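# Lower the tray level onto the jewelry box dividers

## Task

Put the tray down inside the jewelry box so it sits flat on top of the dividers, with none of its contents lost.

## Robot and tools

Robot: two arms on a table. left_arm carries a left hand, right_arm a right hand; the left hand mirrors the right. Base positions in the scene frame: left_arm (+0.016, +0.237, 0) m, right_arm (-0.034, -0.321, 0) m, each turned only slightly about z. A camera stand sits behind the arms. Loose objects may occasionally get a small push from outside.

Scene frame: origin at table-top height, halfway between the nominal bases; +x points out over the table, +z up, +y toward left_arm. Image left/right does not match arm names. Reported end_effector_position (m) and end_effector_quat_wxyz are in this frame and can be off by a few cm, more at long reach.

Hand point axes (right hand): +z runs along straight fingers toward the tips; +y points out of the palm face; +x crosses the palm away from the thumb (on the left hand +x points toward the thumb). The palm face is at y = -0.062. Straight fingertips end roughly 0.12 m out along +z. A rigid mast near the wrist on the palm side (x +0.05 to +0.10, z -0.16 to -0.11, up to y = +0.06; x sign flipped on the left hand) can strike objects. Fingertips have 0.03 m rubber caps; the rest is hard plastic.

execute_actions(actions, cameras): actions is a list of actions run in sequence; each action lasts 0.5 s and is a table of up to 15 rows, one per 1/30 s control step; if fewer rows are given, the last row repeats. Each row is exactly 48 numbers, all in [-1, 1], covering both arms even if one stays still:
1-6 left_arm dx, dy, dz, rx, ry, rz; 7-22 left hand motors; 23 left current_limit; 24 left speed; 25-30 right_arm dx, dy, dz, rx, ry, rz; 31-46 right hand motors; 47 right current_limit; 48 right speed.
Arm numbers are offsets, not poses: displacement from the arm's Hand target as it stood when the action began, expressed in that Hand target's own axes. Every row of an action counts from that same starting target, so a row is a total offset, not a step; sending the same offset in a later action moves further again. Scale: 1.0 = 0.6 m for dx, dy, dz and 180 degrees for the rotation vector rx, ry, rz. All zeros re-requests the current target.
Hand motor order (both hands): index_mcp, index_abd, index_pip, index_dip, middle_mcp, middle_abd, middle_pip, middle_dip, ring_mcp, ring_abd, ring_pip, ring_dip, thumb_cmc, thumb_axl, thumb_mcp, thumb_ipl. These are absolute goal angles scaled between each hinge's two stops, not offsets; 0 is a real goal. Straight values: _mcp +0.75, _abd 0.00, _pip +0.58, _dip +0.70, thumb_cmc +0.71, thumb_axl +0.68, thumb_mcp +0.23, thumb_ipl +0.17. Lower numbers curl fingers toward the palm and swing the thumb in front of the palm. To hold a hand unchanged, resend its reported hand_goal, hand_current_limit and hand_speed.
current_limit maps -1..+1 to 0..550 mA (floor 11 mA); very low values may leave fingers too weak to lift. speed sets motor rate to (speed + 1)/2 of 8.5 rad/s. Initial values: +0.4 and -0.6. Settings persist until changed.
cameras: list of names (cam_head_left, cam_head_right, cam_high, cam_left_wrist, cam_right_wrist), ["all"], or []. If omitted, images appear only for an empty actions list. A wrong name voids the call.

zoom_image(camera, region): enlarges a region [x0, y0, x1, y1] in pixels (origin top-left, at most 504 x 504) of that camera's most recent image; only cameras in the latest image set qualify. Images are 672x504.

finished_scene(scene=1): ends the scene permanently; the tray must stay in place afterward without help.

Motion behaviour: each step the commanded orientation is limited to 40 degrees from the measured one; damped inverse kinematics favours position. One action may not reach the target. The result's Hand target is the last (clipped) command, and next offsets start from it. The hand often stops short; waiting does not fix this, but a new action (even zeros) pushes again, and if still short, add the remaining distance. Tiny moves may not start. The elbow sags under load, so command higher than wanted. Friction and weight can leave a few cm of error that does not mean contact. Near the waist axis, small hand moves can swing the whole arm. To release a push, command the target back beyond the hand point.

Result lines: hand poses and Hand target, joint positions, velocities (may say within noise or be omitted), joint torques (include arm weight; numbers 3 and 4 wrap at ±28 N m), some per-step positions, and per motor hand_goal, hand_measured, hand_current_ma (positive pushes toward -1), hand_state (moving, goal, blocked, overload). A finger grips only while its goal lies past the object surface. A motor held at 495 mA or more accumulates time; at 5 s it shuts off for 10 s then resumes its goal.

Avoid: dropping the tray or spilling contents, releasing moving parts, hard impacts with the box or table, anything leaving the table, any contact or squeezing between the two hands, and long stretched or straining holds: motors warn with MOTOR HOT at 85 °C and the arm goes limp at 100 °C for 30-60 s or more. A stopped arm ignores new hand numbers while the old ones stay active. The scene keeps running while you think, and the robot holds its last command.

Each tool is called after "Request:" as a command line: name --argument value for each argument, lists and objects as JSON in quotes; but a table of rows of numbers goes row by row, as --pt "numbers of a row", without its own name.

## Session

Request:
execute_actions --actions '[]'

Scene clock: 0.00 s.
left_arm: end_effector_position=(+0.6483, +0.1157, +0.3035) hand_goal=(+0.754, +0.000, +0.576, +0.696, +0.754, +0.000, +0.576, +0.696, +0.754, +0.000, +0.576, +0.696, +0.714, +0.678, +0.226, +0.168) hand_measured=(+0.754, +0.000, +0.576, +0.696, +0.754, +0.000, +0.576, +0.696, +0.754, +0.000, +0.576, +0.696, +0.714, +0.678, +0.226, +0.168) hand_current_ma=(+0, +0, +0, +0, +0, +0, +0, +0, +0, +0, +0, +0, +0, +0, +0, +0) hand_state=(overload, goal, goal, goal, goal, goal, goal, goal, goal, goal, goal, goal, goal, goal, goal, goal) hand_current_limit=0.40 hand_speed=-0.60 end_effector_quat_wxyz=(-0.023, +0.487, +0.767, +0.417) | right_arm: end_effector_position=(+0.3429, -0.3495, +0.2667) hand_goal=(+0.754, +0.000, +0.576, +0.696, +0.754, +0.000, +0.576, +0.696, +0.754, +0.000, +0.576, +0.696, +0.714, +0.678, +0.226, +0.168) hand_measured=(+0.754, +0.000, +0.576, +0.696, +0.754, +0.000, +0.576, +0.696, +0.754, +0.000, +0.576, +0.696, +0.714, +0.678, +0.226, +0.168) hand_current_ma=(+0, +0, +0, +0, +0, +0, +0, +0, +0, +0, +0, +0, +0, +0, +0, +0) hand_state=(goal, goal, goal, goal, goal, goal, goal, goal, goal, goal, goal, goal, goal, goal, goal, goal) hand_current_limit=0.40 hand_speed=-0.60 end_effector_quat_wxyz=(+0.534, +0.370, +0.579, +0.493)
Joint positions: left_arm=[-0.46 1.87 1.753 -1.419 -0.862 -0.903] | right_arm=[-0.277 1.313 0.157 1.219 -0.439 -0.229]
Joint velocities: within noise
Joint torques (N m): no reading
Motor temperatures (°C): left_arm=[33 30 29 29 31 31] | right_arm=[28 31 31 25 31 31]
Heat: left arm: hottest waist 33 °C; right arm: hottest shoulder 31 °C.
Hand target: left_arm +0.6525, +0.1136, +0.3112; -0.014, +0.483, +0.769, +0.418 | right_arm +0.3460, -0.3503, +0.2716; +0.539, +0.365, +0.576, +0.495

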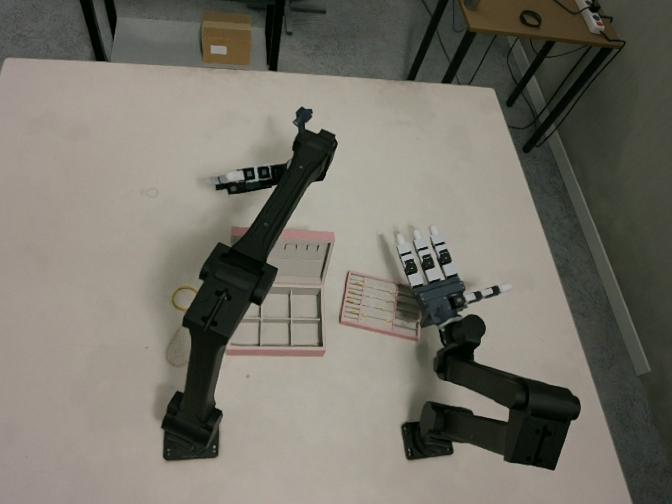

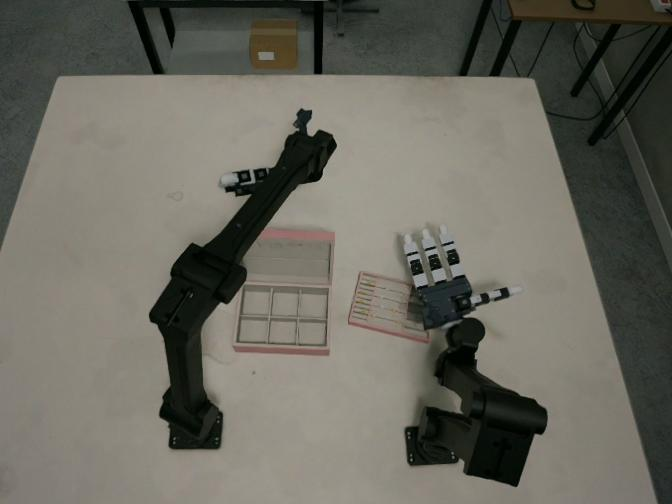

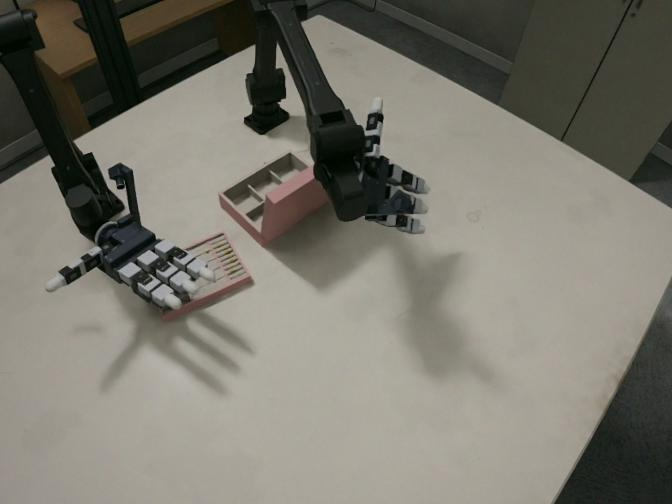

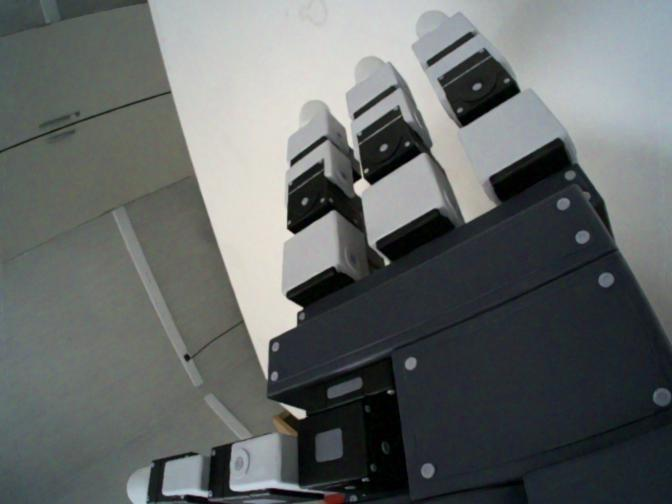

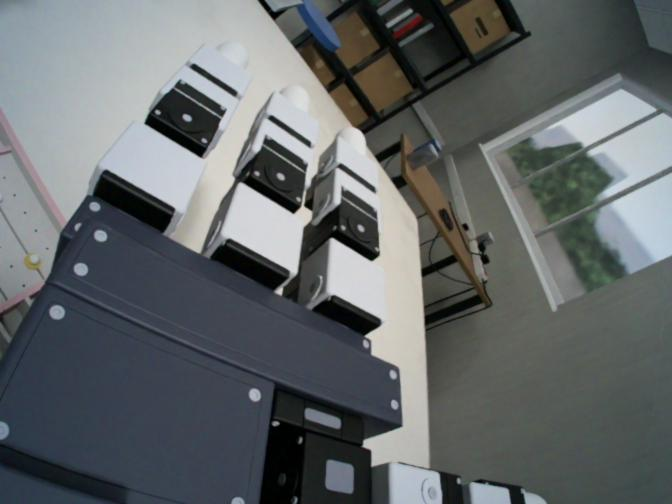

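Request:
zoom_image --camera "cam_head_right" --region '[200, 200, 500, 400]'

Request:
zoom_image --camera "cam_high" --region '[130, 130, 370, 340]'

Request:
zoom_image --camera "cam_head_left" --region '[320, 250, 480, 370]'

Scaled by 1.680 from the camera's 672x504 image, which has a finer 960x720 frame.

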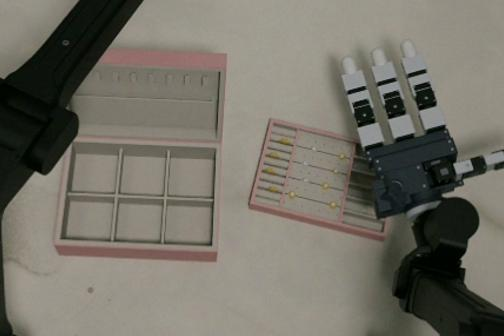

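Scaled by 2.100 from the camera's 672x504 image, which has a finer 960x720 frame.

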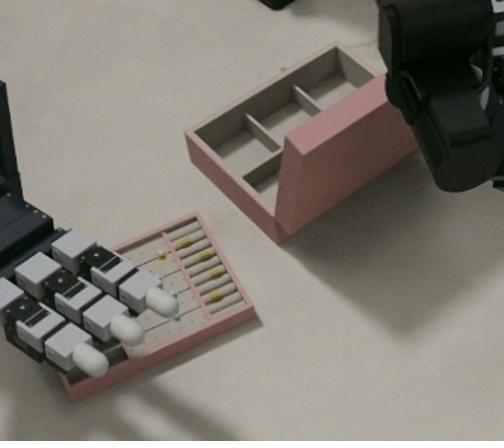

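Scaled by 3.150 from the camera's 672x504 image, which has a finer 960x720 frame.

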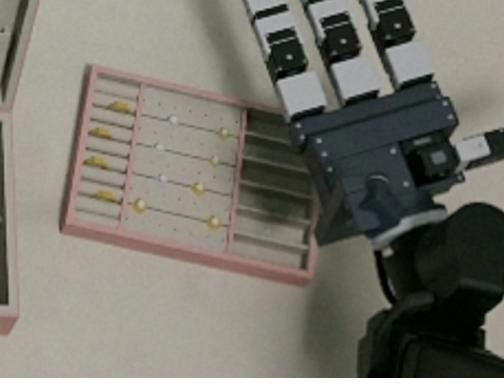

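Request:
execute_actions --actions '[[[0.20,-0.03,0.06,-0.004,-0.108,0.199,0.754,0,0.576,0.696,0.754,0,0.576,0.696,0.754,0,0.576,0.696,0.714,0.678,0.226,0.168,0.4,-0.6,-0.07,0.05,-0.08,0.12,0.13,-0.09,0.754,0,0.576,0.696,0.754,0,0.576,0.696,0.754,0,0.576,0.696,0.714,0.678,0.226,0.168,0.4,-0.6]]]'

Scene clock: 27.30 s.
left_arm: end_effector_position=(+0.5815, +0.2154, +0.3368) hand_goal=(+0.754, +0.000, +0.576, +0.696, +0.754, +0.000, +0.576, +0.696, +0.754, +0.000, +0.576, +0.696, +0.714, +0.678, +0.226, +0.168) hand_measured=(+0.978, -0.002, +0.576, +0.696, +0.758, -0.002, +0.576, +0.696, +0.758, -0.002, +0.576, +0.696, +0.718, +0.678, +0.224, +0.168) hand_current_ma=(+0, +0, +0, +0, +1, +0, +0, +0, +1, +0, +0, +0, +1, +0, +0, +0) hand_state=(overload, goal, goal, goal, goal, goal, goal, goal, goal, goal, goal, goal, goal, goal, goal, goal) hand_current_limit=0.40 hand_speed=-0.60 end_effector_quat_wxyz=(-0.029, +0.738, +0.596, +0.316) | right_arm: end_effector_position=(+0.2938, -0.3802, +0.2896) hand_goal=(+0.754, +0.000, +0.576, +0.696, +0.754, +0.000, +0.576, +0.696, +0.754, +0.000, +0.576, +0.696, +0.714, +0.678, +0.226, +0.168) hand_measured=(+0.762, -0.002, +0.576, +0.696, +0.762, -0.002, +0.576, +0.696, +0.762, -0.002, +0.576, +0.696, +0.722, +0.678, +0.226, +0.168) hand_current_ma=(+1, +0, +0, +0, +1, +0, +0, +0, +1, +0, +0, +0, +1, +0, +0, +0) hand_state=(goal, goal, goal, goal, goal, goal, goal, goal, goal, goal, goal, goal, goal, goal, goal, goal) hand_current_limit=0.40 hand_speed=-0.60 end_effector_quat_wxyz=(+0.461, +0.257, +0.701, +0.478)
Joint positions: left_arm=[-0.194 1.366 1.337 -1.147 -0.524 0.107] | right_arm=[-0.738 0.933 0.287 0.349 -1.16 -0.689]
Joint torques (N m): left_arm=[-0.85 -9.76 8.94 1.5 -0.58 -0.06] | right_arm=[-0.09 -3.84 11.11 1.55 -0.53 -0.22]
Motor temperatures (°C): left_arm=[33 30 35 29 31 31] | right_arm=[28 31 33 25 31 31]
Heat: left arm: hottest elbow 35 °C; right arm: hottest elbow 33 °C.
Hand target: left_arm +0.5887, +0.2217, +0.3276; -0.010, +0.758, +0.573, +0.312 | right_arm +0.3019, -0.3914, +0.3080; +0.398, +0.268, +0.799, +0.363
Off the commanded pose: left_arm 0.013 m, 4 deg | right_arm 0.023 m, 19 deg.
Step readings (end_effector_position of left_arm | right_arm):
0: (+0.6483, +0.1157, +0.3035) | (+0.3429, -0.3495, +0.2667)
1: (+0.6484, +0.1156, +0.3029) | (+0.3425, -0.3479, +0.2668)
2: (+0.6473, +0.1191, +0.2988) | (+0.3399, -0.3433, +0.2663)
4: (+0.6326, +0.1296, +0.2853) | (+0.3289, -0.3444, +0.2707)
8: (+0.5943, +0.1855, +0.2882) | (+0.2993, -0.3688, +0.2941)
15: (+0.5771, +0.2352, +0.3529) | (+0.2923, -0.3860, +0.3004)

Request:
execute_actions --actions '[[[0.125,-0.222,-0.05,-0.003,-0.108,0.199,0.754,0,0.576,0.696,0.754,0,0.576,0.696,0.754,0,0.576,0.696,0.714,0.678,0.226,0.168,0.4,-0.6,-0.062,0.0,-0.145,0.13,0.14,-0.095,0.754,0,0.576,0.696,0.754,0,0.576,0.696,0.754,0,0.576,0.696,0.714,0.678,0.226,0.168,0.4,-0.6]]]'

Scene clock: 31.50 s.
left_arm: end_effector_position=(+0.4579, +0.3167, +0.3145) hand_goal=(+0.754, +0.000, +0.576, +0.696, +0.754, +0.000, +0.576, +0.696, +0.754, +0.000, +0.576, +0.696, +0.714, +0.678, +0.226, +0.168) hand_measured=(+0.924, -0.002, +0.576, +0.696, +0.754, -0.002, +0.576, +0.696, +0.754, -0.002, +0.576, +0.696, +0.716, +0.678, +0.222, +0.168) hand_current_ma=(+0, +0, +0, +0, +0, +0, +0, +0, +0, +0, +0, +0, +0, +0, -1, +0) hand_state=(overload, goal, goal, goal, goal, goal, goal, goal, goal, goal, goal, goal, goal, goal, goal, goal) hand_current_limit=0.40 hand_speed=-0.60 end_effector_quat_wxyz=(-0.012, +0.931, +0.331, +0.156) | right_arm: end_effector_position=(+0.2498, -0.4411, +0.3398) hand_goal=(+0.754, +0.000, +0.576, +0.696, +0.754, +0.000, +0.576, +0.696, +0.754, +0.000, +0.576, +0.696, +0.714, +0.678, +0.226, +0.168) hand_measured=(+0.762, -0.002, +0.576, +0.696, +0.762, -0.002, +0.576, +0.696, +0.762, -0.002, +0.576, +0.696, +0.722, +0.678, +0.226, +0.168) hand_current_ma=(+1, +0, +0, +0, +1, +0, +0, +0, +1, +0, +0, +0, +1, +0, +0, +0) hand_state=(goal, goal, goal, goal, goal, goal, goal, goal, goal, goal, goal, goal, goal, goal, goal, goal) hand_current_limit=0.40 hand_speed=-0.60 end_effector_quat_wxyz=(+0.523, +0.227, +0.712, +0.409)
Joint positions: left_arm=[0.348 1.174 1.254 -1.338 -0.028 1.221] | right_arm=[-1.053 0.868 0.481 -0.206 -1.359 -1.182]
Joint torques (N m): left_arm=[-0.26 -7.36 13.79 0.8 0.1 -0.09] | right_arm=[-0.03 -3.9 12.08 1.18 -0.6 -0.21]
Heat: left arm: hottest elbow 35 °C; right arm: hottest elbow 34 °C.
Hand target: left_arm +0.4696, +0.3209, +0.3424; -0.006, +0.938, +0.305, +0.166 | right_arm +0.2497, -0.4501, +0.3610; +0.303, +0.173, +0.898, +0.266
Off the commanded pose: left_arm 0.031 m, 3 deg | right_arm 0.023 m, 54 deg; orientation clipped.
Step readings (end_effector_position of left_arm | right_arm):
0: (+0.5815, +0.2154, +0.3368) | (+0.2938, -0.3802, +0.2896)
1: (+0.5814, +0.2150, +0.3357) | (+0.2933, -0.3802, +0.2902)
2: (+0.5788, +0.2139, +0.3315) | (+0.2898, -0.3804, +0.2926)
4: (+0.5597, +0.2234, +0.3189) | (+0.2790, -0.3911, +0.3024)
8: (+0.5009, +0.2925, +0.3237) | (+0.2611, -0.4264, +0.3334)
15: (+0.4590, +0.3260, +0.3425) | (+0.2523, -0.4452, +0.3494)

Request:
execute_actions --actions '[]'

Request:
zoom_image --camera "cam_head_right" --region '[210, 210, 450, 370]'

Request:
zoom_image --camera "cam_head_left" --region '[330, 250, 450, 350]'

Request:
zoom_image --camera "cam_high" --region '[150, 130, 350, 330]'

Scene clock: 33.27 s.
left_arm: end_effector_position=(+0.4579, +0.3167, +0.3145) hand_goal=(+0.754, +0.000, +0.576, +0.696, +0.754, +0.000, +0.576, +0.696, +0.754, +0.000, +0.576, +0.696, +0.714, +0.678, +0.226, +0.168) hand_measured=(+0.922, -0.002, +0.576, +0.696, +0.754, -0.002, +0.576, +0.696, +0.754, -0.002, +0.576, +0.696, +0.716, +0.678, +0.222, +0.168) hand_current_ma=(+0, +0, +0, +0, +0, +0, +0, +0, +0, +0, +0, +0, +0, +0, -1, +0) hand_state=(overload, goal, goal, goal, goal, goal, goal, goal, goal, goal, goal, goal, goal, goal, goal, goal) hand_current_limit=0.40 hand_speed=-0.60 end_effector_quat_wxyz=(-0.012, +0.931, +0.331, +0.156) | right_arm: end_effector_position=(+0.2498, -0.4411, +0.3398) hand_goal=(+0.754, +0.000, +0.576, +0.696, +0.754, +0.000, +0.576, +0.696, +0.754, +0.000, +0.576, +0.696, +0.714, +0.678, +0.226, +0.168) hand_measured=(+0.762, -0.002, +0.576, +0.696, +0.762, -0.002, +0.576, +0.696, +0.762, -0.002, +0.576, +0.696, +0.722, +0.678, +0.226, +0.168) hand_current_ma=(+1, +0, +0, +0, +1, +0, +0, +0, +1, +0, +0, +0, +1, +0, +0, +0) hand_state=(goal, goal, goal, goal, goal, goal, goal, goal, goal, goal, goal, goal, goal, goal, goal, goal) hand_current_limit=0.40 hand_speed=-0.60 end_effector_quat_wxyz=(+0.523, +0.227, +0.712, +0.409)
Joint positions: left_arm=[0.348 1.174 1.254 -1.338 -0.028 1.221] | right_arm=[-1.053 0.868 0.481 -0.206 -1.359 -1.182]
Joint velocities: within noise
Joint torques (N m): left_arm=[-0.79 -6.71 13.81 0.77 0.05 -0.05] | right_arm=[-0.03 -3.96 12.08 1.17 -0.6 -0.21]
Motor temperatures (°C): left_arm=[33 30 36 29 31 30] | right_arm=[28 31 34 25 31 31]
Heat: left arm: hottest elbow 36 °C; right arm: hottest elbow 34 °C.
Hand target: left_arm +0.4696, +0.3209, +0.3424; -0.006, +0.938, +0.305, +0.166 | right_arm +0.2497, -0.4501, +0.3610; +0.303, +0.173, +0.898, +0.266
Off the commanded pose: left_arm 0.031 m, 3 deg | right_arm 0.023 m, 54 deg; orientation clipped.
camera_calibration:
cam_left_wrist: T_world_to_cam=[[-0.971206, 0.0246994, -0.236956, 0.47295], [-0.185753, 0.544284, 0.818078, -0.394128], [0.149177, 0.838537, -0.524024, -0.0441115], [0, 0, 0, 1]] pos_world=[0.392701, 0.239825, 0.41138]
cam_right_wrist: T_world_to_cam=[[0.244067, -0.226296, 0.942985, -0.447047], [-0.472548, -0.876888, -0.088127, -0.282405], [0.846835, -0.424097, -0.320955, -0.162274], [0, 0, 0, 1]] pos_world=[0.113079, -0.417622, 0.344588]

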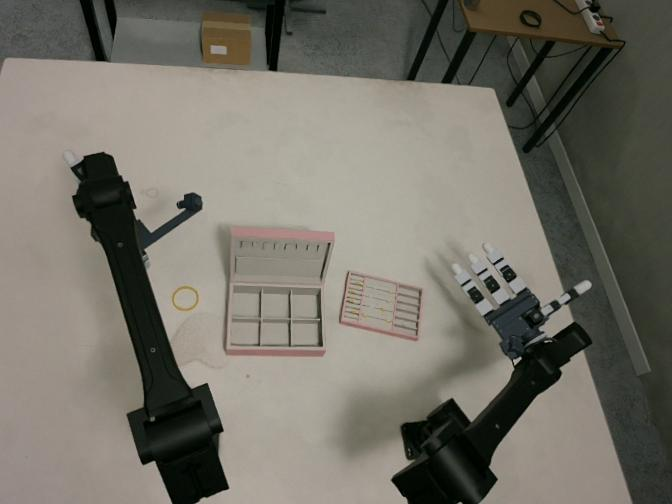

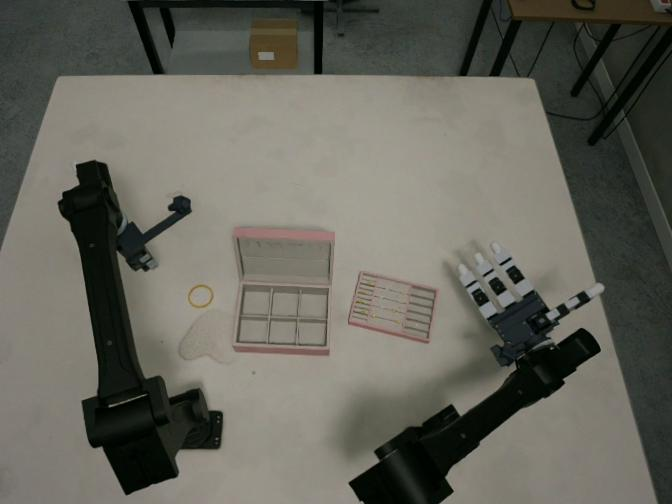

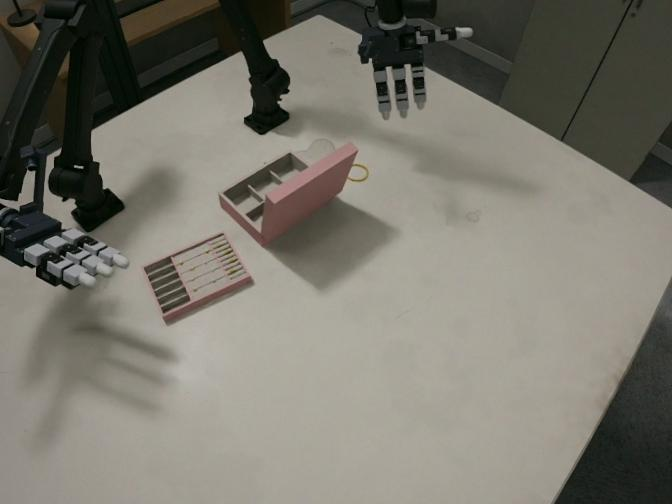

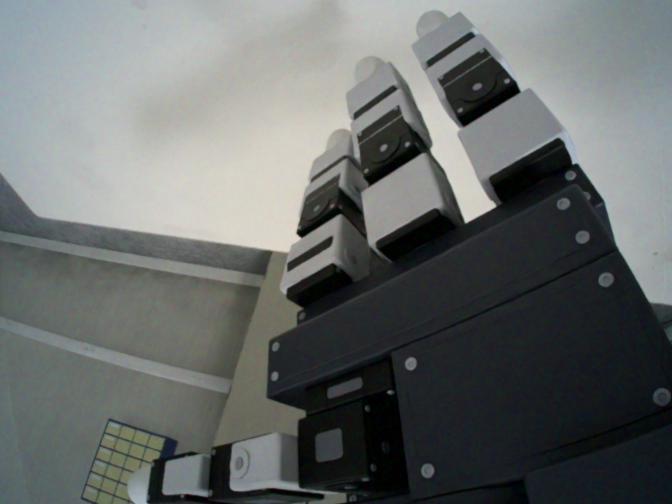

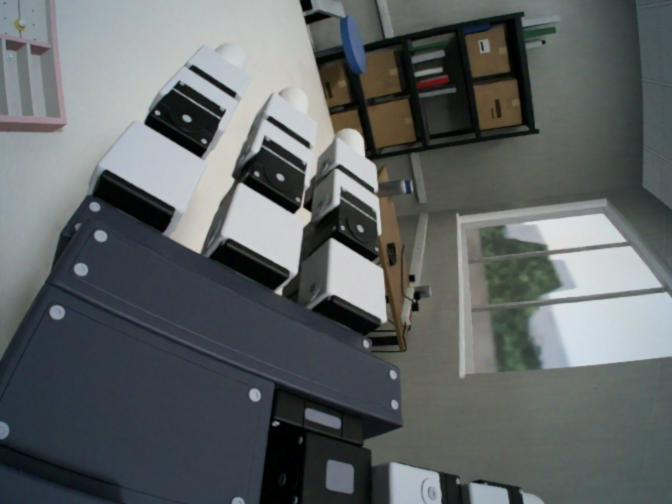

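Scaled by 2.100 from the camera's 672x504 image, which has a finer 960x720 frame.

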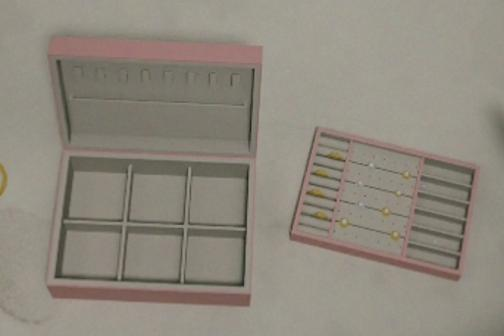

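Scaled by 4.200 from the camera's 672x504 image, which has a finer 960x720 frame.

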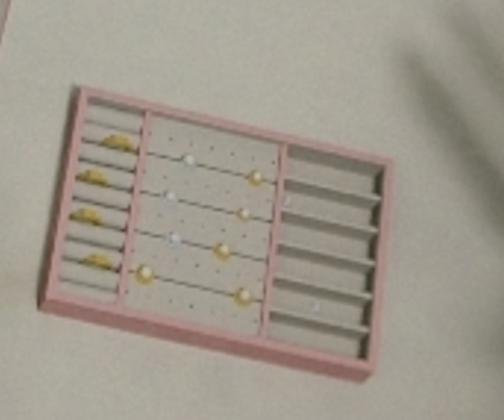

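Scaled by 2.520 from the camera's 672x504 image, which has a finer 960x720 frame.

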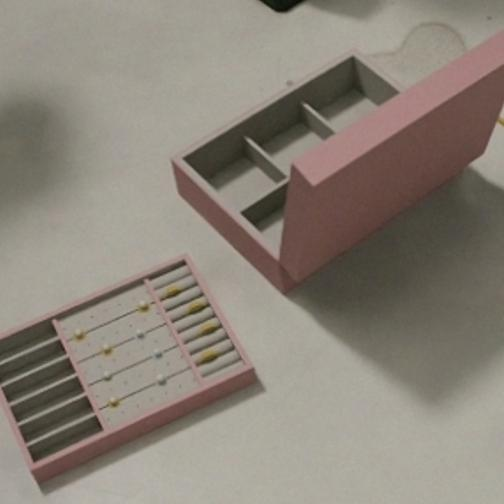

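Request:
zoom_image --camera "cam_high" --region '[215, 140, 315, 240]'

Request:
zoom_image --camera "cam_high" --region '[135, 225, 265, 325]'

Request:
zoom_image --camera "cam_head_right" --region '[225, 275, 340, 360]'

Request:
zoom_image --camera "cam_head_right" --region '[340, 260, 450, 350]'

Request:
zoom_image --camera "cam_head_left" --region '[220, 270, 335, 360]'

Scaled by 5.040 from the camera's 672x504 image, which has a finer 960x720 frame.

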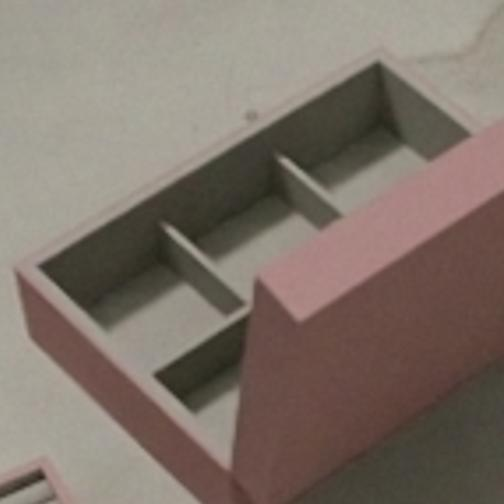

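Scaled by 3.877 from the camera's 672x504 image, which has a finer 960x720 frame.

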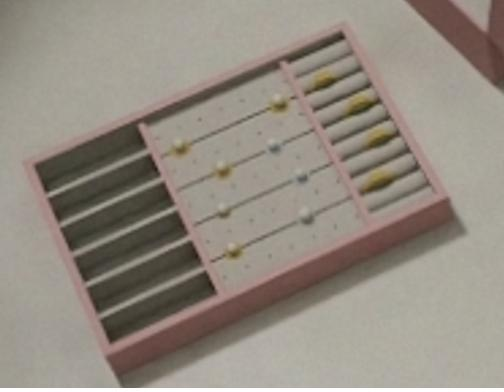

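Scaled by 4.383 from the camera's 672x504 image, which has a finer 960x720 frame.

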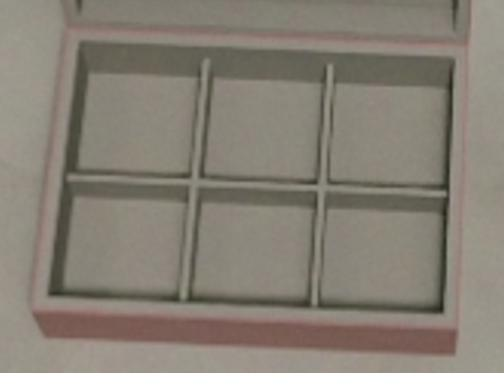

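Scaled by 4.582 from the camera's 672x504 image, which has a finer 960x720 frame.

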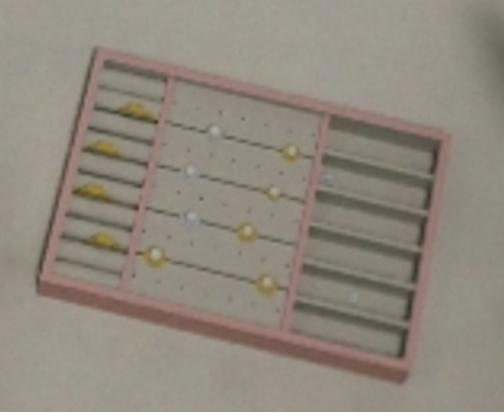

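Scaled by 4.383 from the camera's 672x504 image, which has a finer 960x720 frame.

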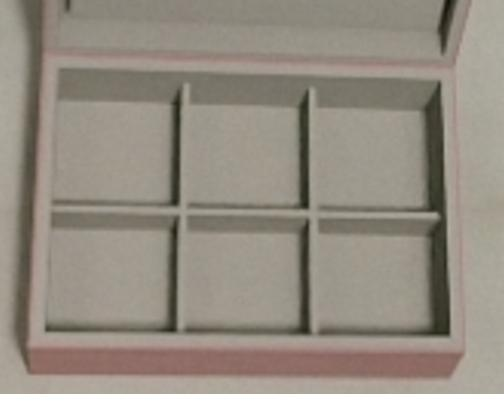

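Request:
execute_actions --actions '[[[0,0,0,0,0,0,0.754,0,0.576,0.696,0.754,0,0.576,0.696,0.754,0,0.576,0.696,0.714,0.678,0.226,0.168,0.4,-0.6,-0.002,-0.037,0.215,0.279,0.018,0.357,0.754,0,0.576,0.696,0.754,0,0.576,0.696,0.754,0,0.576,0.696,0.714,0.678,0.226,0.168,0.4,-0.6]]]'

Scene clock: 70.23 s.
left_arm: end_effector_position=(+0.4582, +0.3125, +0.3193) hand_goal=(+0.754, +0.000, +0.576, +0.696, +0.754, +0.000, +0.576, +0.696, +0.754, +0.000, +0.576, +0.696, +0.714, +0.678, +0.226, +0.168) hand_measured=(+0.922, -0.002, +0.576, +0.696, +0.754, -0.002, +0.576, +0.696, +0.754, -0.002, +0.576, +0.696, +0.716, +0.678, +0.222, +0.168) hand_current_ma=(+0, +0, +0, +0, +0, +0, +0, +0, +0, +0, +0, +0, +0, +0, -1, +0) hand_state=(overload, goal, goal, goal, goal, goal, goal, goal, goal, goal, goal, goal, goal, goal, goal, goal) hand_current_limit=0.40 hand_speed=-0.60 end_effector_quat_wxyz=(-0.005, +0.940, +0.306, +0.148) | right_arm: end_effector_position=(+0.3071, -0.4160, +0.2486) hand_goal=(+0.754, +0.000, +0.576, +0.696, +0.754, +0.000, +0.576, +0.696, +0.754, +0.000, +0.576, +0.696, +0.714, +0.678, +0.226, +0.168) hand_measured=(+0.758, -0.002, +0.576, +0.696, +0.758, -0.002, +0.576, +0.696, +0.758, -0.002, +0.576, +0.696, +0.720, +0.678, +0.224, +0.168) hand_current_ma=(+0, +0, +0, +0, +0, +0, +0, +0, +0, +0, +0, +0, +1, +0, +0, +0) hand_state=(goal, goal, goal, goal, goal, goal, goal, goal, goal, goal, goal, goal, goal, goal, goal, goal) hand_current_limit=0.40 hand_speed=-0.60 end_effector_quat_wxyz=(+0.146, +0.615, +0.767, +0.105)
Joint positions: left_arm=[0.354 1.192 1.284 -1.366 -0.005 1.277] | right_arm=[-0.43 0.809 0.804 -1.225 -0.126 -0.614]
Joint torques (N m): left_arm=[-0.15 -6.36 13.72 0.79 0.12 -0.08] | right_arm=[2.67 -2.37 11.59 0.83 0 0.09]
Motor temperatures (°C): left_arm=[32 30 44 29 30 30] | right_arm=[28 31 44 25 30 30]
Heat: left arm: hottest elbow 44 °C; right arm: hottest elbow 44 °C.
Hand target: left_arm +0.4695, +0.3208, +0.3424; -0.006, +0.938, +0.305, +0.166 | right_arm +0.3296, -0.4201, +0.2617; +0.019, +0.697, +0.717, +0.013
Off the commanded pose: left_arm 0.027 m, 2 deg | right_arm 0.026 m, 24 deg; orientation clipped.
Step readings (end_effector_position of left_arm | right_arm):
0: (+0.4579, +0.3167, +0.3145) | (+0.2498, -0.4411, +0.3398)
1: (+0.4578, +0.3165, +0.3144) | (+0.2516, -0.4428, +0.3380)
2: (+0.4575, +0.3159, +0.3149) | (+0.2586, -0.4491, +0.3305)
4: (+0.4568, +0.3143, +0.3163) | (+0.2743, -0.4588, +0.3058)
8: (+0.4584, +0.3134, +0.3203) | (+0.2869, -0.4406, +0.2558)
15: (+0.4586, +0.3129, +0.3199) | (+0.2923, -0.4084, +0.2241)

Request:
execute_actions --actions '[[[0,0,0,0,0,0,0.754,0,0.576,0.696,0.754,0,0.576,0.696,0.754,0,0.576,0.696,0.714,0.678,0.226,0.168,0.4,-0.6,0.15,0.008,-0.017,-0.0625,0.068,-0.22,0.89,0,0.576,0.696,0.89,0,0.576,0.696,0.89,0,0.576,0.696,0.714,0.678,0.226,0.168,0.4,-0.6]]]'

Scene clock: 75.83 s.
left_arm: end_effector_position=(+0.4582, +0.3124, +0.3194) hand_goal=(+0.754, +0.000, +0.576, +0.696, +0.754, +0.000, +0.576, +0.696, +0.754, +0.000, +0.576, +0.696, +0.714, +0.678, +0.226, +0.168) hand_measured=(+0.922, -0.002, +0.576, +0.696, +0.754, -0.002, +0.576, +0.696, +0.754, -0.002, +0.576, +0.696, +0.716, +0.678, +0.222, +0.168) hand_current_ma=(+0, +0, +0, +0, +0, +0, +0, +0, +0, +0, +0, +0, +0, +0, -1, +0) hand_state=(overload, goal, goal, goal, goal, goal, goal, goal, goal, goal, goal, goal, goal, goal, goal, goal) hand_current_limit=0.40 hand_speed=-0.60 end_effector_quat_wxyz=(-0.005, +0.940, +0.306, +0.148) | right_arm: end_effector_position=(+0.3213, -0.3345, +0.2538) hand_goal=(+0.890, +0.000, +0.576, +0.696, +0.890, +0.000, +0.576, +0.696, +0.890, +0.000, +0.576, +0.696, +0.714, +0.678, +0.226, +0.168) hand_measured=(+0.888, +0.000, +0.576, +0.696, +0.888, +0.000, +0.576, +0.696, +0.888, +0.000, +0.576, +0.696, +0.718, +0.678, +0.224, +0.168) hand_current_ma=(+0, +0, +0, +0, +0, +0, +0, +0, +0, +0, +0, +0, +0, +0, +0, +0) hand_state=(goal, goal, goal, goal, goal, goal, goal, goal, goal, goal, goal, goal, goal, goal, goal, goal) hand_current_limit=0.40 hand_speed=-0.60 end_effector_quat_wxyz=(+0.005, +0.420, +0.896, +0.145)
Joint positions: left_arm=[0.354 1.192 1.284 -1.366 -0.004 1.277] | right_arm=[-0.358 1.032 0.989 -1.49 -0.289 -1.032]
Joint torques (N m): left_arm=[-0.5 -6.53 13.79 0.85 0.1 -0.01] | right_arm=[2.73 -4.37 11.81 0.06 -0.49 -0.2]
Heat: left arm: hottest elbow 44 °C; right arm: hottest elbow 44 °C.
Hand target: left_arm +0.4695, +0.3208, +0.3425; -0.006, +0.938, +0.305, +0.166 | right_arm +0.3314, -0.3301, +0.2712; +0.014, +0.404, +0.903, +0.147
Off the commanded pose: left_arm 0.027 m, 2 deg | right_arm 0.021 m, 2 deg.
Step readings (end_effector_position of left_arm | right_arm):
0: (+0.4582, +0.3125, +0.3193) | (+0.3071, -0.4161, +0.2486)
1: (+0.4582, +0.3125, +0.3193) | (+0.3070, -0.4152, +0.2483)
2: (+0.4582, +0.3125, +0.3193) | (+0.3071, -0.4079, +0.2489)
4: (+0.4582, +0.3125, +0.3193) | (+0.3073, -0.3874, +0.2499)
8: (+0.4582, +0.3124, +0.3194) | (+0.3166, -0.3547, +0.2539)
15: (+0.4582, +0.3124, +0.3194) | (+0.3234, -0.3396, +0.2509)

Request:
execute_actions --actions '[[[0,0,0,0,0,0,0.754,0,0.576,0.696,0.754,0,0.576,0.696,0.754,0,0.576,0.696,0.714,0.678,0.226,0.168,0.4,-0.6,0.192,0.173,0.07,-0.0614,0.0706,-0.21,0.89,0,0.576,0.696,0.89,0,0.576,0.696,0.89,0,0.576,0.696,0.714,0.678,0.226,0.168,0.4,-0.6]]]' --cameras '["all"]'

Scene clock: 78.80 s.
left_arm: end_effector_position=(+0.4582, +0.3124, +0.3194) hand_goal=(+0.754, +0.000, +0.576, +0.696, +0.754, +0.000, +0.576, +0.696, +0.754, +0.000, +0.576, +0.696, +0.714, +0.678, +0.226, +0.168) hand_measured=(+0.922, -0.002, +0.576, +0.696, +0.754, -0.002, +0.576, +0.696, +0.754, -0.002, +0.576, +0.696, +0.716, +0.678, +0.222, +0.168) hand_current_ma=(+0, +0, +0, +0, +0, +0, +0, +0, +0, +0, +0, +0, +0, +0, -1, +0) hand_state=(overload, goal, goal, goal, goal, goal, goal, goal, goal, goal, goal, goal, goal, goal, goal, goal) hand_current_limit=0.40 hand_speed=-0.60 end_effector_quat_wxyz=(-0.005, +0.940, +0.306, +0.148) | right_arm: end_effector_position=(+0.3238, -0.1765, +0.2535) hand_goal=(+0.890, +0.000, +0.576, +0.696, +0.890, +0.000, +0.576, +0.696, +0.890, +0.000, +0.576, +0.696, +0.714, +0.678, +0.226, +0.168) hand_measured=(+0.892, +0.000, +0.576, +0.696, +0.892, +0.000, +0.576, +0.696, +0.890, +0.000, +0.576, +0.696, +0.718, +0.678, +0.224, +0.168) hand_current_ma=(+0, +0, +0, +0, +0, +0, +0, +0, +0, +0, +0, +0, +0, +0, +0, +0) hand_state=(goal, goal, goal, goal, goal, goal, goal, goal, goal, goal, goal, goal, goal, goal, goal, goal) hand_current_limit=0.40 hand_speed=-0.60 end_effector_quat_wxyz=(-0.021, +0.090, +0.961, +0.260)
Joint positions: left_arm=[0.354 1.192 1.284 -1.366 -0.004 1.277] | right_arm=[-0.046 1.191 1.006 -1.398 -0.527 -1.419]
Joint torques (N m): left_arm=[-0.62 -6.71 13.96 0.64 0.11 -0.03] | right_arm=[2.78 -7.12 11.29 0.85 -0.8 -0.23]
Heat: left arm: hottest elbow 43 °C; right arm: hottest elbow 45 °C.
Hand target: left_arm +0.4695, +0.3208, +0.3425; -0.006, +0.938, +0.305, +0.166 | right_arm +0.3349, -0.1694, +0.2706; +0.001, +0.069, +0.963, +0.262
Off the commanded pose: left_arm 0.027 m, 2 deg | right_arm 0.022 m, 4 deg.
Step readings (end_effector_position of left_arm | right_arm):
0: (+0.4582, +0.3124, +0.3194) | (+0.3212, -0.3344, +0.2538)
1: (+0.4582, +0.3124, +0.3194) | (+0.3214, -0.3327, +0.2545)
2: (+0.4582, +0.3124, +0.3194) | (+0.3218, -0.3234, +0.2585)
4: (+0.4582, +0.3124, +0.3194) | (+0.3220, -0.2913, +0.2687)
8: (+0.4582, +0.3124, +0.3194) | (+0.3151, -0.2188, +0.2775)
15: (+0.4582, +0.3124, +0.3194) | (+0.3188, -0.1787, +0.2514)
camera_calibration:
cam_left_wrist: T_world_to_cam=[[-0.971519, 0.0744253, -0.224971, 0.455289], [-0.145496, 0.562007, 0.814235, -0.418525], [0.187035, 0.823778, -0.535171, -0.0472215], [0, 0, 0, 1]] pos_world=[0.39026, 0.240229, 0.417934]
cam_right_wrist: T_world_to_cam=[[0.884794, 0.418129, 0.205689, -0.230691], [0.336445, -0.878629, 0.338844, -0.393415], [0.322405, -0.230604, -0.918083, 0.214974], [0, 0, 0, 1]] pos_world=[0.267168, -0.199633, 0.378121]

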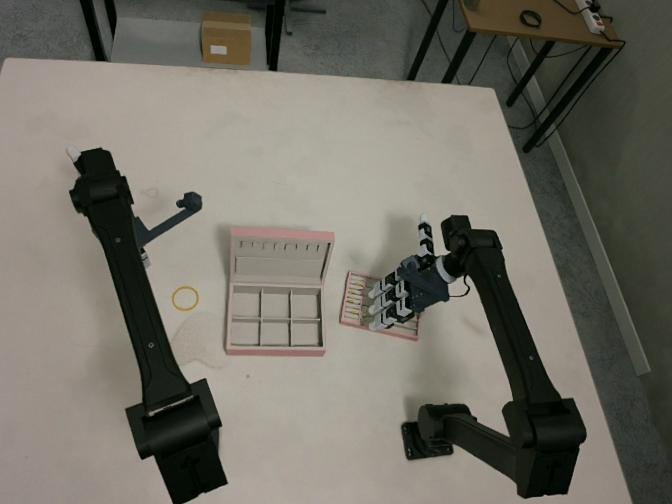

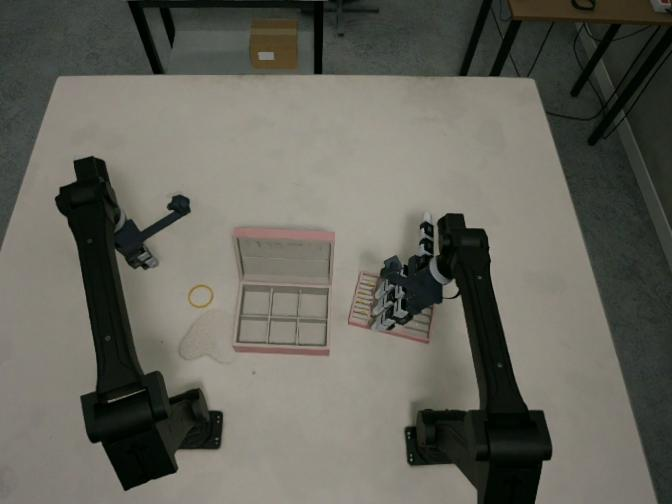

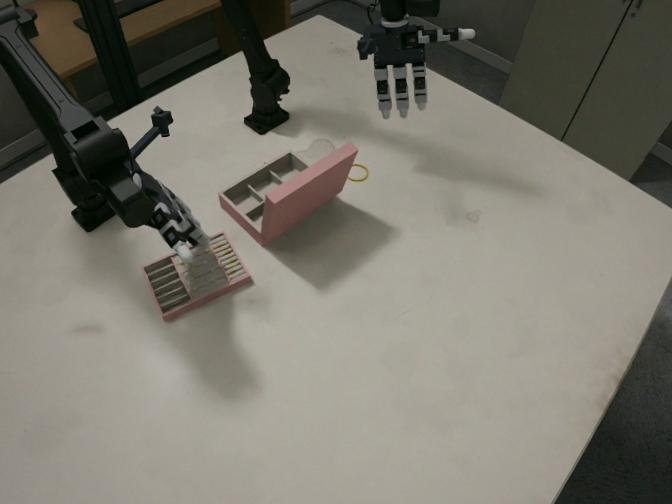

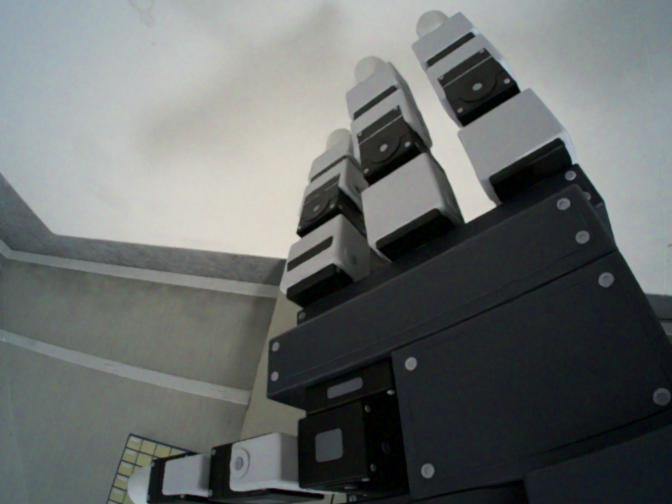

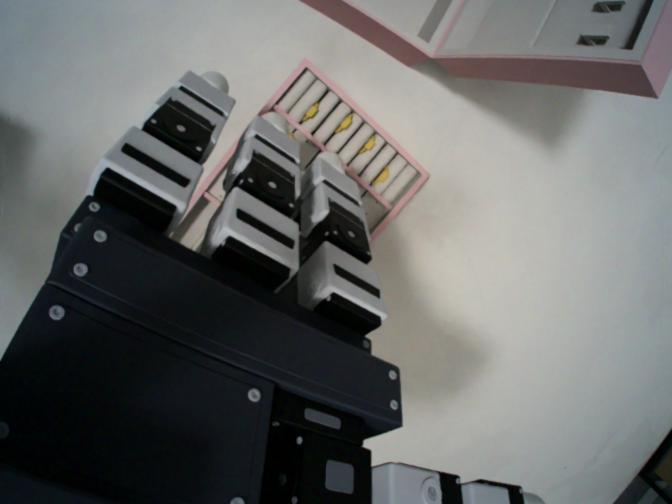

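Request:
zoom_image --camera "cam_head_right" --region '[340, 240, 470, 350]'

Request:
zoom_image --camera "cam_head_left" --region '[335, 240, 465, 350]'

Request:
zoom_image --camera "cam_high" --region '[120, 190, 280, 330]'

Scaled by 3.877 from the camera's 672x504 image, which has a finer 960x720 frame.

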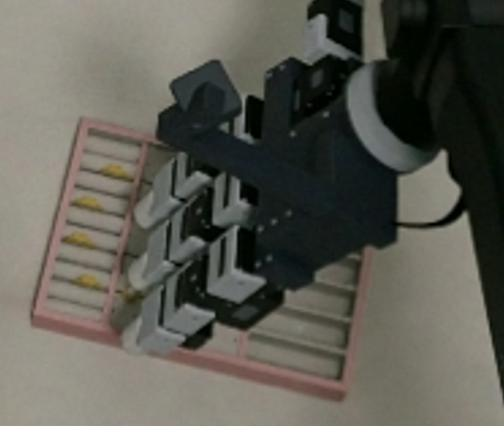

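Scaled by 3.877 from the camera's 672x504 image, which has a finer 960x720 frame.

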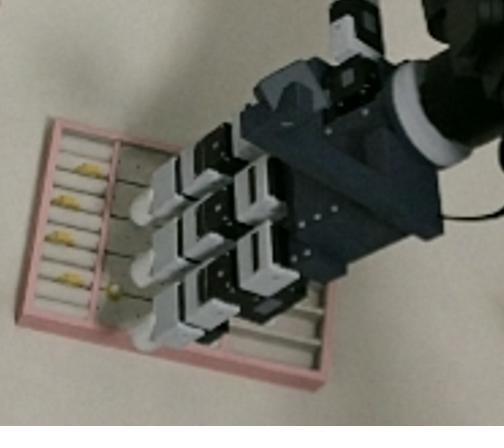

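Scaled by 3.150 from the camera's 672x504 image, which has a finer 960x720 frame.

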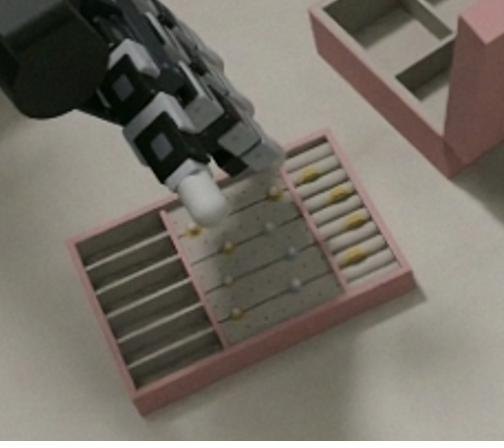

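Request:
execute_actions --actions '[[[0,0,0,0,0,0,0.754,0,0.576,0.696,0.754,0,0.576,0.696,0.754,0,0.576,0.696,0.714,0.678,0.226,0.168,0.4,-0.6,-0.036,0.132,0.092,0.002,0.02,-0.042,0.89,0,0.576,0.696,0.89,0,0.576,0.696,0.89,0,0.576,0.696,0.714,0.678,0.226,0.168,0.4,-0.6]]]' --cameras '["cam_head_left","cam_head_right","cam_high","cam_right_wrist"]'

Request:
zoom_image --camera "cam_head_right" --region '[300, 240, 430, 350]'

Scene clock: 89.17 s.
left_arm: end_effector_position=(+0.4582, +0.3124, +0.3194) hand_goal=(+0.754, +0.000, +0.576, +0.696, +0.754, +0.000, +0.576, +0.696, +0.754, +0.000, +0.576, +0.696, +0.714, +0.678, +0.226, +0.168) hand_measured=(+0.922, -0.002, +0.576, +0.696, +0.754, -0.002, +0.576, +0.696, +0.754, -0.002, +0.576, +0.696, +0.716, +0.678, +0.222, +0.168) hand_current_ma=(+0, +0, +0, +0, +0, +0, +0, +0, +0, +0, +0, +0, +0, +0, -1, +0) hand_state=(overload, goal, goal, goal, goal, goal, goal, goal, goal, goal, goal, goal, goal, goal, goal, goal) hand_current_limit=0.40 hand_speed=-0.60 end_effector_quat_wxyz=(-0.005, +0.940, +0.306, +0.148) | right_arm: end_effector_position=(+0.3517, -0.0816, +0.2493) hand_goal=(+0.890, +0.000, +0.576, +0.696, +0.890, +0.000, +0.576, +0.696, +0.890, +0.000, +0.576, +0.696, +0.714, +0.678, +0.226, +0.168) hand_measured=(+0.892, +0.000, +0.576, +0.696, +0.892, +0.000, +0.576, +0.696, +0.892, +0.000, +0.576, +0.696, +0.720, +0.678, +0.224, +0.168) hand_current_ma=(+0, +0, +0, +0, +0, +0, +0, +0, +0, +0, +0, +0, +1, +0, +0, +0) hand_state=(goal, goal, goal, goal, goal, goal, goal, goal, goal, goal, goal, goal, goal, goal, goal, goal) hand_current_limit=0.40 hand_speed=-0.60 end_effector_quat_wxyz=(-0.030, -0.003, +0.966, +0.258)
Joint positions: left_arm=[0.354 1.192 1.284 -1.366 -0.004 1.277] | right_arm=[0.197 1.347 1.129 -1.3 -0.524 -1.352]
Joint torques (N m): left_arm=[-0.73 -6.18 13.75 0.8 0.13 -0.04] | right_arm=[1.55 -8.53 11.47 1.06 -0.56 0.06]
Heat: left arm: hottest elbow 43 °C; right arm: hottest elbow 46 °C.
Hand target: left_arm +0.4695, +0.3208, +0.3425; -0.006, +0.938, +0.305, +0.166 | right_arm +0.3689, -0.0769, +0.2621; -0.013, -0.003, +0.965, +0.261
Off the commanded pose: left_arm 0.027 m, 2 deg | right_arm 0.022 m, 2 deg.
Step readings (end_effector_position of left_arm | right_arm):
0: (+0.4582, +0.3124, +0.3194) | (+0.3238, -0.1764, +0.2535)
1: (+0.4582, +0.3124, +0.3194) | (+0.3238, -0.1758, +0.2536)
2: (+0.4582, +0.3124, +0.3194) | (+0.3243, -0.1726, +0.2537)
4: (+0.4582, +0.3124, +0.3194) | (+0.3277, -0.1549, +0.2549)
8: (+0.4582, +0.3124, +0.3194) | (+0.3350, -0.1032, +0.2559)
15: (+0.4582, +0.3124, +0.3194) | (+0.3477, -0.0818, +0.2463)
camera_calibration:
cam_right_wrist: T_world_to_cam=[[0.786181, 0.572781, 0.232038, -0.253479], [0.481605, -0.803132, 0.350764, -0.365903], [0.387268, -0.164013, -0.907261, 0.203866], [0, 0, 0, 1]] pos_world=[0.29655, -0.115244, 0.372122]
Images, in order (width x height): cam_head_left 672x504, cam_head_right 672x504, cam_high 672x504, cam_right_wrist 672x504.

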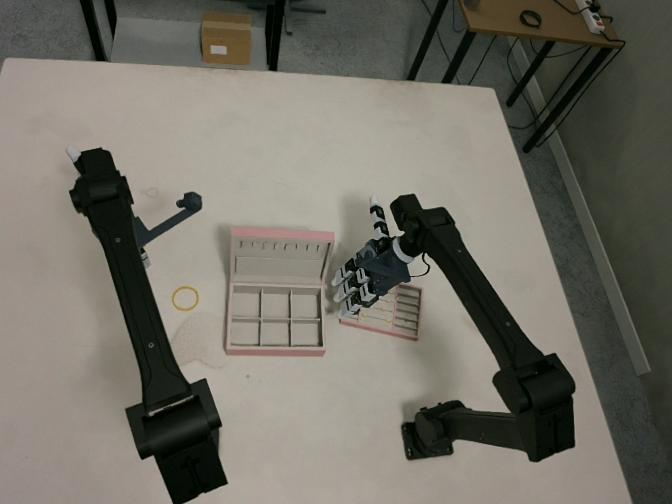

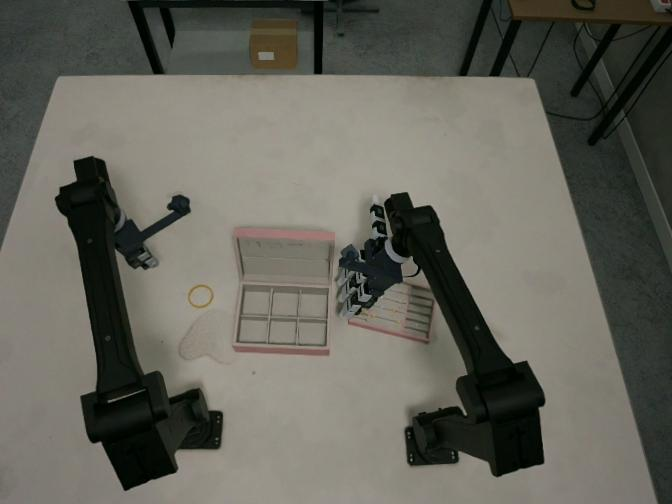

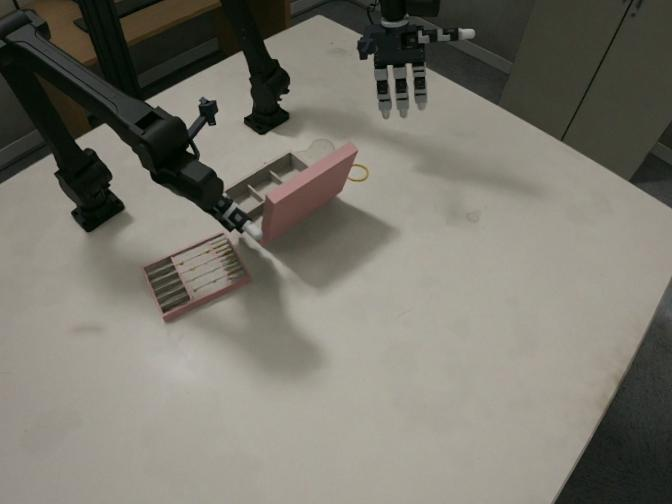

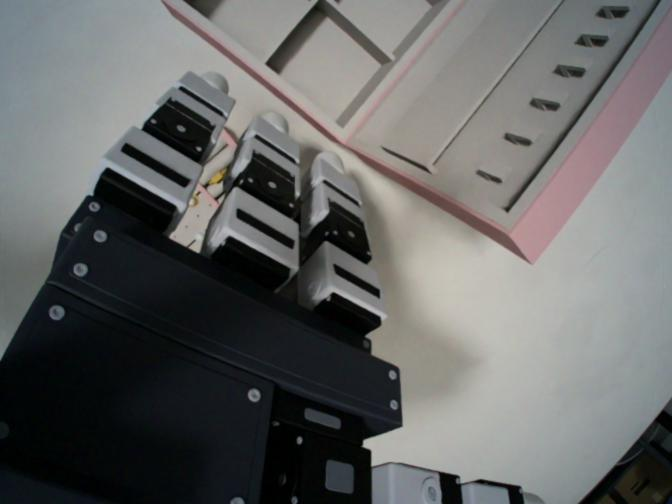

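Scaled by 3.877 from the camera's 672x504 image, which has a finer 960x720 frame.

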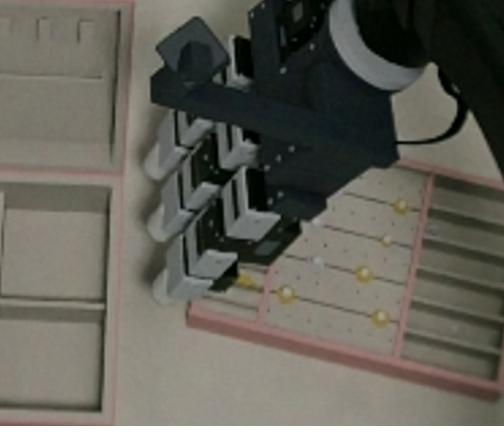

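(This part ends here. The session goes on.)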